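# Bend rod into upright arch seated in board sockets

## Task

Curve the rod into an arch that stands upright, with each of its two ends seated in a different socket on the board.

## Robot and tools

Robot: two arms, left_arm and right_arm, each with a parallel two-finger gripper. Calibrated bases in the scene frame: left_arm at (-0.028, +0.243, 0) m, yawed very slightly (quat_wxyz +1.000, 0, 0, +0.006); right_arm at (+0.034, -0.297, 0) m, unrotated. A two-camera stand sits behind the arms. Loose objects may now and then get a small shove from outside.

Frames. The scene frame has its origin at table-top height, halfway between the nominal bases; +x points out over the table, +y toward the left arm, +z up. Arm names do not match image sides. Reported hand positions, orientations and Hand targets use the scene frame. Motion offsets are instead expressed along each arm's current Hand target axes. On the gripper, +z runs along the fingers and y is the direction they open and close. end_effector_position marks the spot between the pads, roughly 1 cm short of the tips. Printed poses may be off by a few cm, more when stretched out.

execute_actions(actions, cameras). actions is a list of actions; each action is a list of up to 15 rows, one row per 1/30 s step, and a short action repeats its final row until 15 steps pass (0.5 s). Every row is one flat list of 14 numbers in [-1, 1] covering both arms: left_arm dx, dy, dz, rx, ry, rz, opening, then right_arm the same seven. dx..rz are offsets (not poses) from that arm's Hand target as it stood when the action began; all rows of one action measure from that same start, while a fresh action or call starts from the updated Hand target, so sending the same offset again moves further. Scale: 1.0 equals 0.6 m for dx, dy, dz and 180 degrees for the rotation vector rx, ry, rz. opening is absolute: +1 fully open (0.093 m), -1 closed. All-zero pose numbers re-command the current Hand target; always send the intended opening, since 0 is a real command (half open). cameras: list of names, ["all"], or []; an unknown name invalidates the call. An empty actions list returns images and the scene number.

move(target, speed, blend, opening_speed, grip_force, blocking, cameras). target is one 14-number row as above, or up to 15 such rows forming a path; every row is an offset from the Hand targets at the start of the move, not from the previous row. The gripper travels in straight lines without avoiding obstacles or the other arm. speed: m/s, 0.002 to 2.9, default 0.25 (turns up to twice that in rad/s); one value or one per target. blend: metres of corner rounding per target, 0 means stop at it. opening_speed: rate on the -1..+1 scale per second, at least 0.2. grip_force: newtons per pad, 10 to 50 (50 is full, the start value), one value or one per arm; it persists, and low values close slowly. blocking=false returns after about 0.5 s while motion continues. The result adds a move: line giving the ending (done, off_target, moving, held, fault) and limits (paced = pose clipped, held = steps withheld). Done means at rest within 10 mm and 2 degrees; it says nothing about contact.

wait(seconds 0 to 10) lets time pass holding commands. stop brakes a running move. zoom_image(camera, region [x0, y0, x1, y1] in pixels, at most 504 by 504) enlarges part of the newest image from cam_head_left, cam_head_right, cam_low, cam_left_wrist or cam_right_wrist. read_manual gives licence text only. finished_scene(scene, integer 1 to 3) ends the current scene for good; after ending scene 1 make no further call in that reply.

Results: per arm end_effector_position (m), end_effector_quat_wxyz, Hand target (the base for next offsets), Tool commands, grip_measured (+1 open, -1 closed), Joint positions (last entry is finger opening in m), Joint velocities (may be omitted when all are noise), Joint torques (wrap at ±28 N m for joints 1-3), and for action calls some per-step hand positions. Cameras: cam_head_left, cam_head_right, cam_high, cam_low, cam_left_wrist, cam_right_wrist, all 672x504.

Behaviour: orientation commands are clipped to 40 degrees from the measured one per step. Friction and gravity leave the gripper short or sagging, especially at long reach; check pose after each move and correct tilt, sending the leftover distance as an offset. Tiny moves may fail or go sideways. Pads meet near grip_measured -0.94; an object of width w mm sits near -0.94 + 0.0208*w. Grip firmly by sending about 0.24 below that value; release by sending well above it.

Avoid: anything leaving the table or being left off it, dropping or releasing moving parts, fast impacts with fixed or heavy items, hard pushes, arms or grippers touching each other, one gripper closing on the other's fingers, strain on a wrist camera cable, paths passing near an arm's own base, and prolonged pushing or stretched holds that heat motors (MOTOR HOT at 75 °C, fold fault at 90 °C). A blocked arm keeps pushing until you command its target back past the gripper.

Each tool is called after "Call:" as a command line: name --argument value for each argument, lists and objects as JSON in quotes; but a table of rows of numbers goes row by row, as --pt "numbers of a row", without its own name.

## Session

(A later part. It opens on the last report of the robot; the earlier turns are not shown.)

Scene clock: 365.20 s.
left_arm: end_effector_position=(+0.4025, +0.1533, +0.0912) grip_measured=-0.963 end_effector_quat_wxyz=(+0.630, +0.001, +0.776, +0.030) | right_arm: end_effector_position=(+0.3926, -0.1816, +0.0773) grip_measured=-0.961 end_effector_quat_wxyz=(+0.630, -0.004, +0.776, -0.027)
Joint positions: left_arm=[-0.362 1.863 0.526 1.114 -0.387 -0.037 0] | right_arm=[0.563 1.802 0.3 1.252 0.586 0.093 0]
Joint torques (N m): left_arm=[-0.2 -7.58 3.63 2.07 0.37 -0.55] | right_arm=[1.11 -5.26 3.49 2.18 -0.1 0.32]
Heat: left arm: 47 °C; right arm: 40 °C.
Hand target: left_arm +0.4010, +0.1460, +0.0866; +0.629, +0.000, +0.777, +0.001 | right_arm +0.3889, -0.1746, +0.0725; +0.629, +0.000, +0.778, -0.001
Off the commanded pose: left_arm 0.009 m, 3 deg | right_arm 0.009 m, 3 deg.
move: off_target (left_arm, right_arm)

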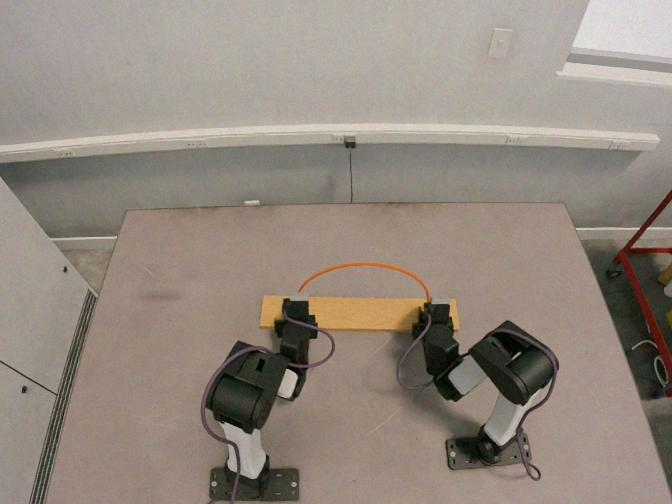

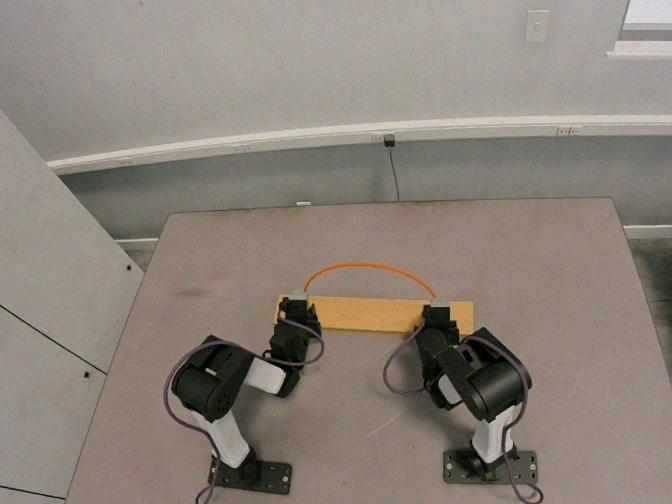

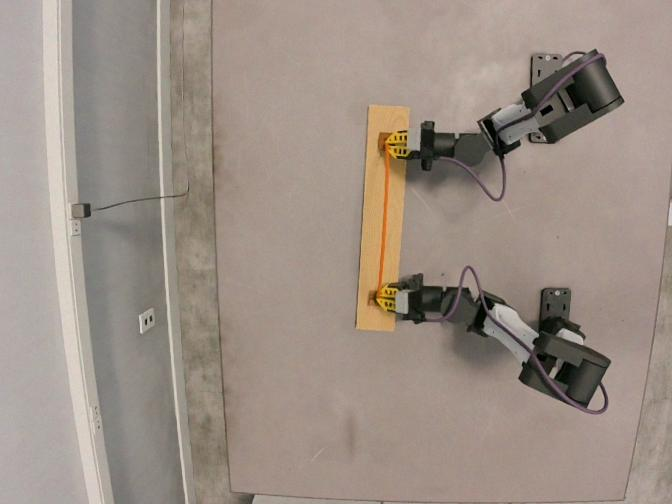

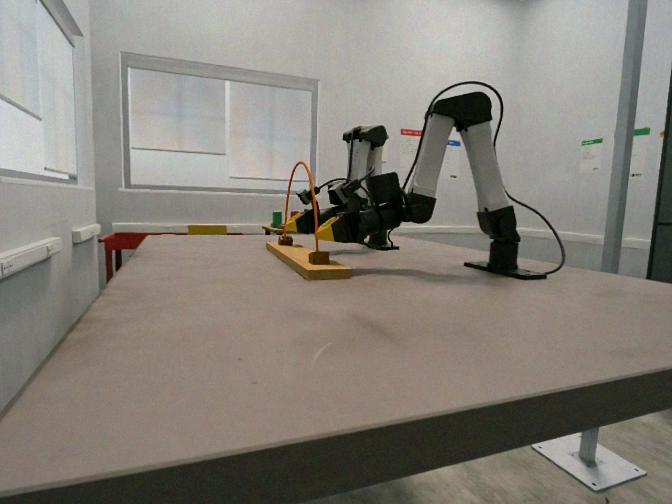

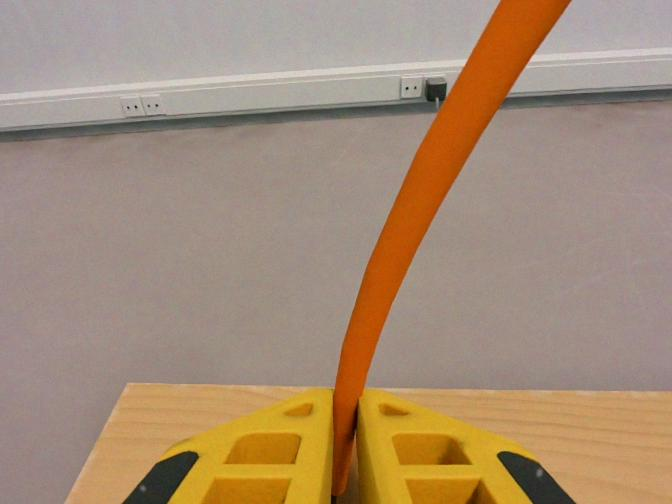

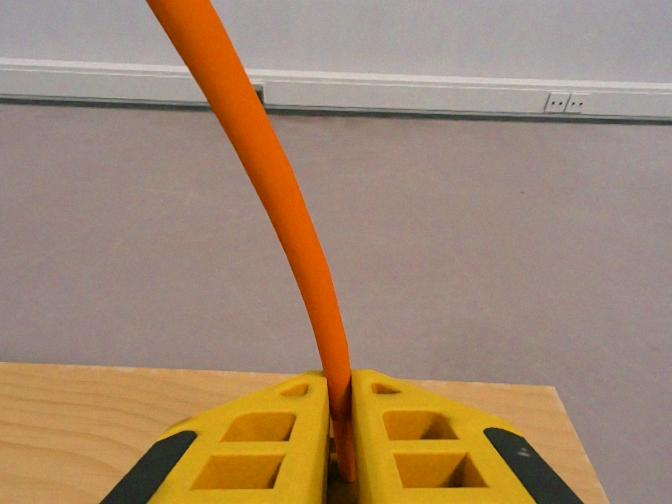

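Call:
move --target '[0.0115,0,0.0025,0,0,0,-1,0.0115,0,0.0025,0,0,0,-1]' --cameras '["cam_low"]' --speed 0.04

Call:
zoom_image --camera "cam_low" --region '[260, 190, 360, 290]'

Call:
move --target '[0,0,0,0,0,0,-0.5,0,0,0,0,0,0,-0.5]' --cameras '["all"]' --opening_speed 0.3

Call:
zoom_image --camera "cam_low" --region '[250, 150, 370, 290]'

Scene clock: 374.77 s.
left_arm: end_effector_position=(+0.4044, +0.1526, +0.0906) grip_measured=-0.963 end_effector_quat_wxyz=(+0.639, -0.002, +0.769, +0.026) | right_arm: end_effector_position=(+0.3938, -0.1808, +0.0763) grip_measured=-0.961 end_effector_quat_wxyz=(+0.639, +0.001, +0.769, -0.021)
Joint positions: left_arm=[-0.362 1.895 0.526 1.172 -0.387 -0.037 0] | right_arm=[0.563 1.851 0.297 1.333 0.586 0.093 0]
Joint torques (N m): left_arm=[-0.21 -7.35 3.04 1.91 0.37 -0.55] | right_arm=[1.1 -4.97 3.18 1.98 -0.11 0.32]
Heat: left arm: 47 °C; right arm: 40 °C.
Hand target: left_arm +0.4010, +0.1460, +0.0795; +0.629, +0.000, +0.778, +0.001 | right_arm +0.3890, -0.1746, +0.0654; +0.629, +0.000, +0.778, -0.001
Off the commanded pose: left_arm 0.013 m, 3 deg | right_arm 0.013 m, 3 deg.
move: off_target (left_arm, right_arm)
Images, in order (width x height): cam_low 672x504.

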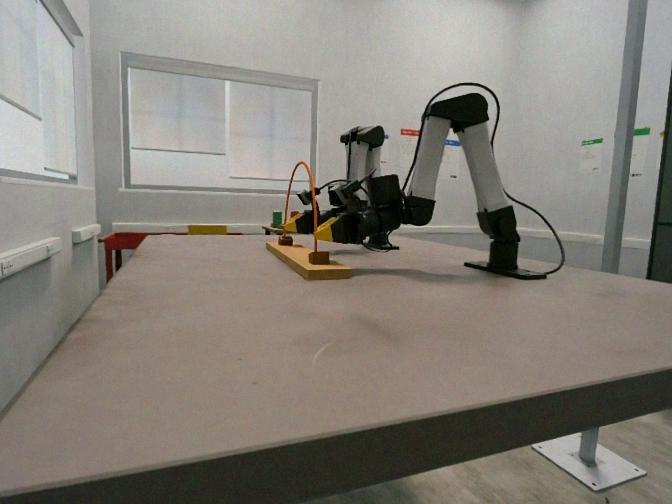

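Scaled by 5.040 from the camera's 672x504 image, which has a finer 960x720 frame.

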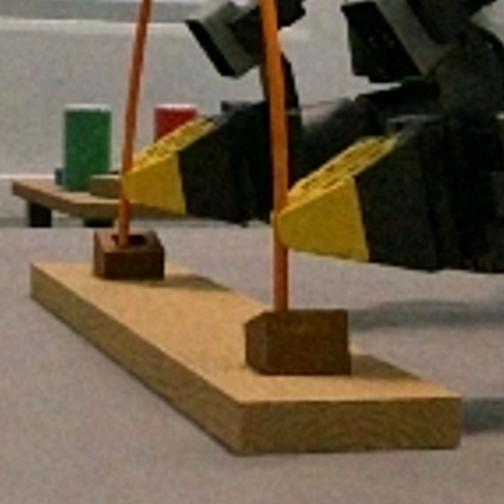

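Scene clock: 376.63 s.
left_arm: end_effector_position=(+0.4022, +0.1498, +0.0829) grip_measured=-0.502 end_effector_quat_wxyz=(+0.631, -0.003, +0.776, +0.010) | right_arm: end_effector_position=(+0.3926, -0.1779, +0.0755) grip_measured=-0.502 end_effector_quat_wxyz=(+0.640, +0.008, +0.769, -0.007)
Joint positions: left_arm=[-0.361 1.904 0.518 1.167 -0.36 -0.066 0.021] | right_arm=[0.569 1.858 0.294 1.345 0.578 0.121 0.021]
Joint torques (N m): left_arm=[-0.32 -8.06 3.77 1.98 0.21 -0.25] | right_arm=[0.57 -5.41 3.41 1.91 -0.01 0.02]
Heat: left arm: 47 °C; right arm: 40 °C.
Hand target: left_arm +0.4009, +0.1460, +0.0794; +0.629, +0.000, +0.778, +0.001 | right_arm +0.3890, -0.1746, +0.0655; +0.629, +0.000, +0.778, -0.001
Off the commanded pose: left_arm 0.005 m, 1 deg | right_arm 0.011 m, 2 deg.
move: off_target (right_arm)

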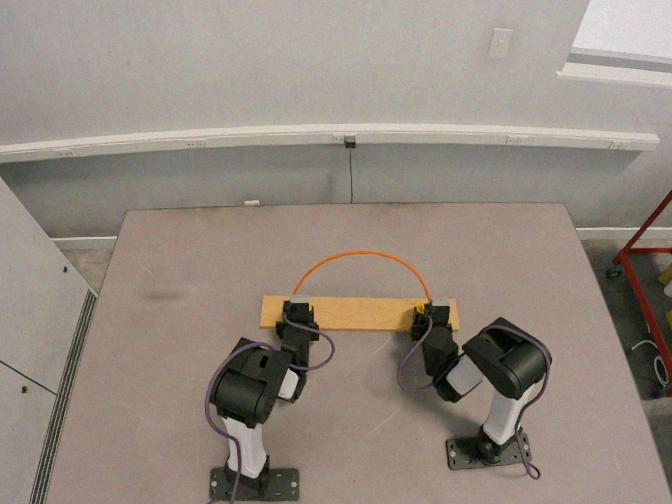

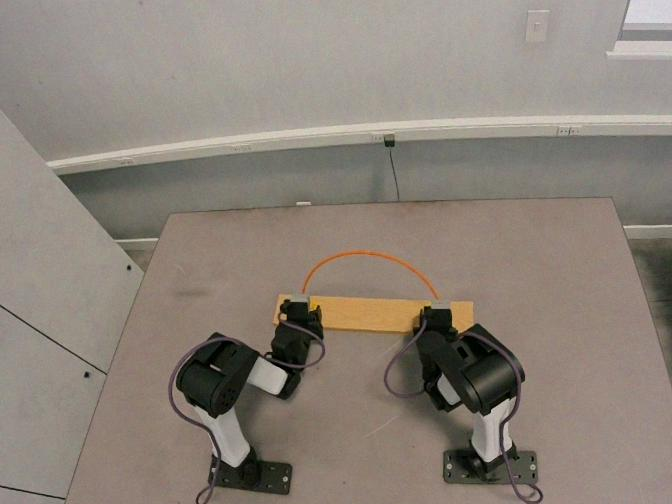

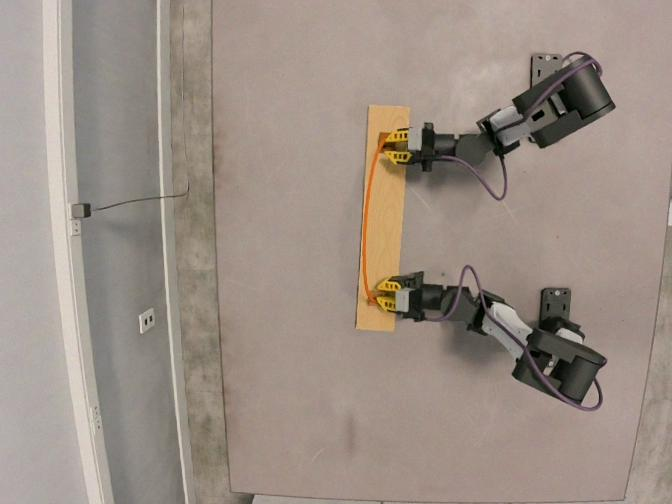

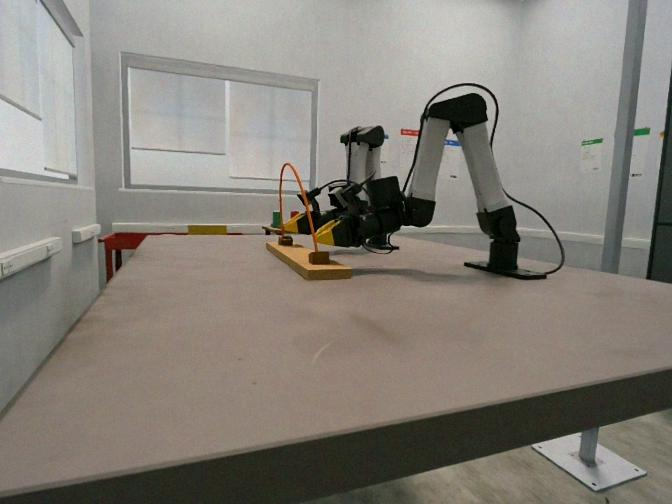

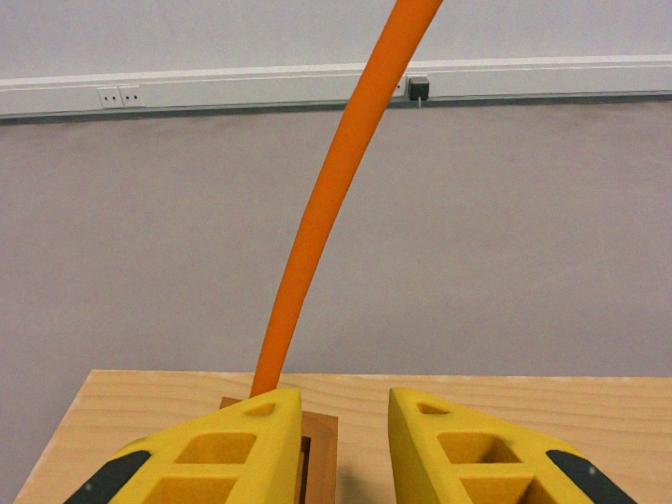

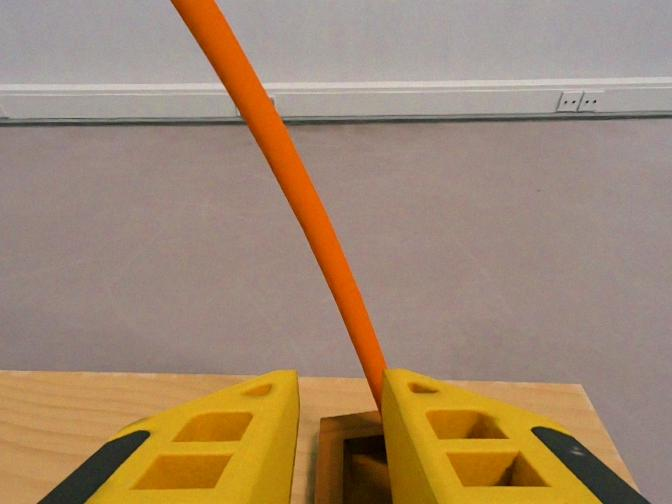

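Scaled by 3.600 from the camera's 672x504 image, which has a finer 960x720 frame.

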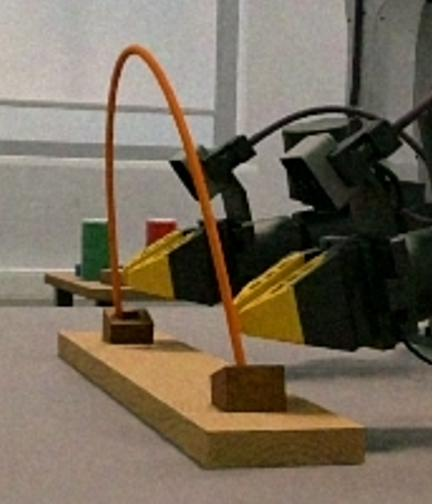

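Call:
move --target '[0,0,-0.15,0,0,0,-0.3,0,0,-0.15,0,0,0,-0.3]' --cameras '["all"]' --speed 0.1

Call:
zoom_image --camera "cam_low" --region '[250, 150, 370, 290]'

Call:
zoom_image --camera "cam_high" --region '[340, 110, 420, 320]'

Scene clock: 384.00 s.
left_arm: end_effector_position=(+0.3148, +0.1456, +0.0925) grip_measured=-0.302 end_effector_quat_wxyz=(+0.622, +0.008, +0.783, +0.005) | right_arm: end_effector_position=(+0.3022, -0.1733, +0.0836) grip_measured=-0.302 end_effector_quat_wxyz=(+0.629, -0.006, +0.777, +0.000)
Joint positions: left_arm=[-0.509 1.588 0.217 1.114 -0.48 -0.103 0.031] | right_arm=[0.873 1.489 0.05 1.122 0.84 0.232 0.031]
Joint torques (N m): left_arm=[-0.53 -7.86 3.52 1.91 -0.12 -0.25] | right_arm=[0.5 -5.44 4.78 1.63 0.42 0.01]
Heat: left arm: 46 °C; right arm: 39 °C.
Hand target: left_arm +0.3129, +0.1459, +0.0982; +0.629, +0.000, +0.778, +0.001 | right_arm +0.3010, -0.1745, +0.0844; +0.629, +0.000, +0.778, +0.000
Off the commanded pose: left_arm 0.006 m, 1 deg | right_arm 0.002 m, 1 deg.
move: done

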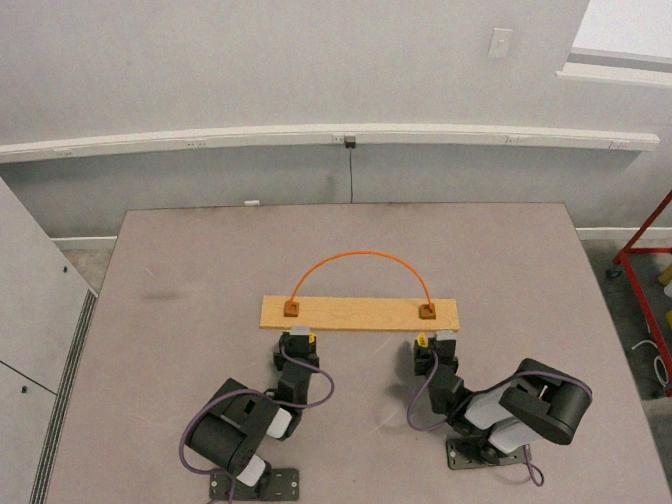

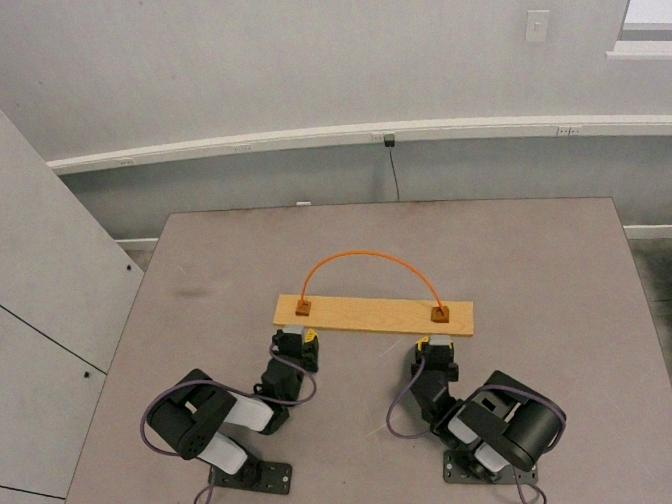

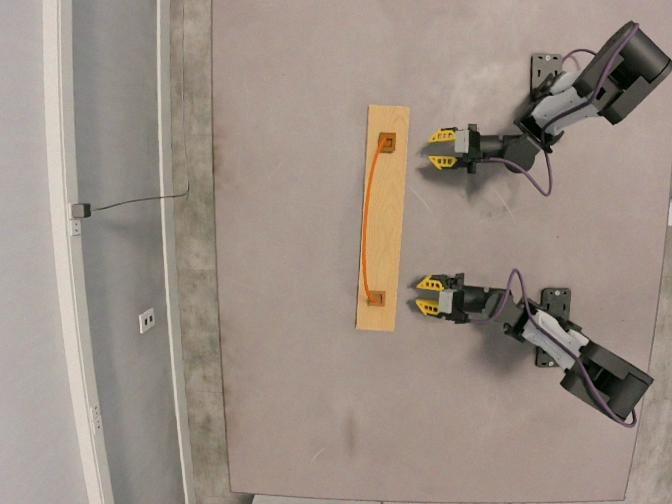

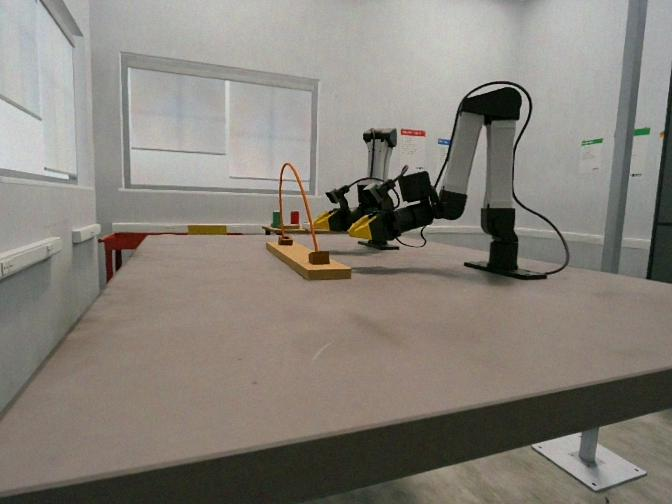

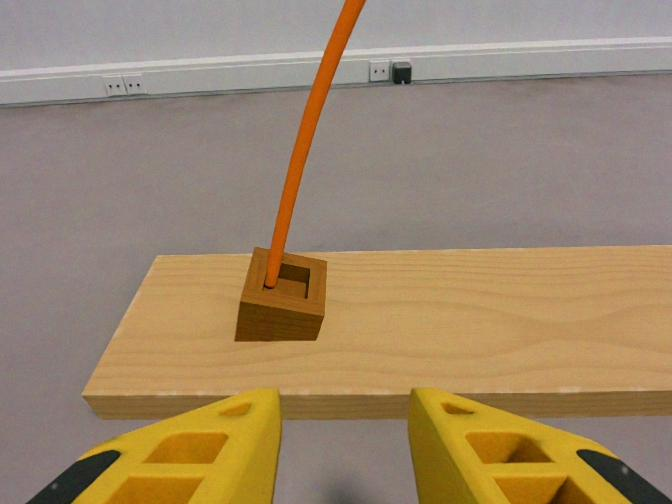

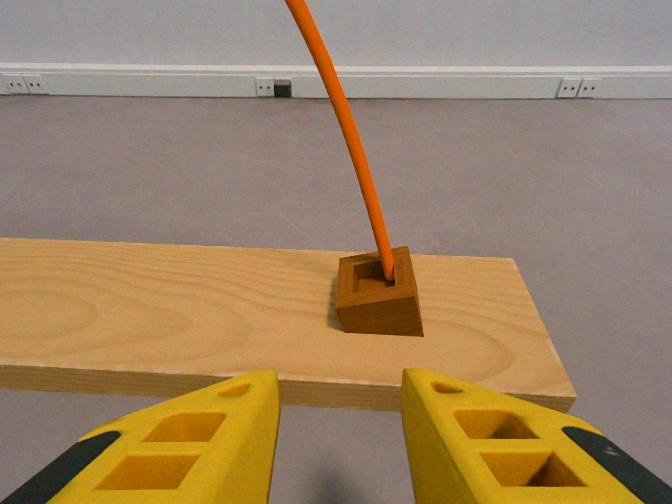

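Scaled by 3.600 from the camera's 672x504 image, which has a finer 960x720 frame.

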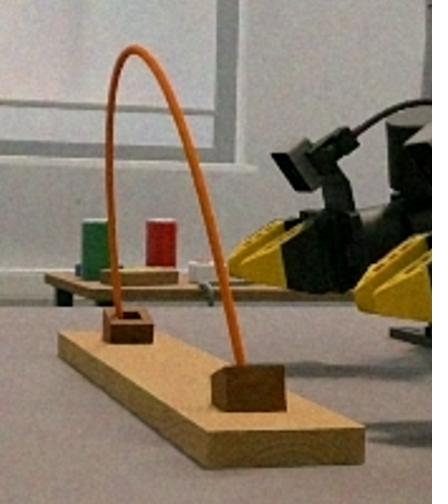

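Scaled by 2.400 from the camera's 672x504 image, which has a finer 960x720 frame.

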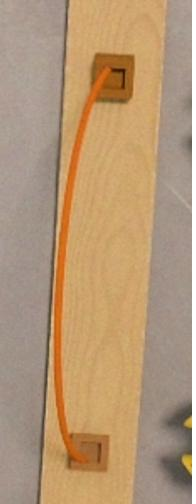

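Call:
finished_scene --scene 1

The scene is finished: the task was done.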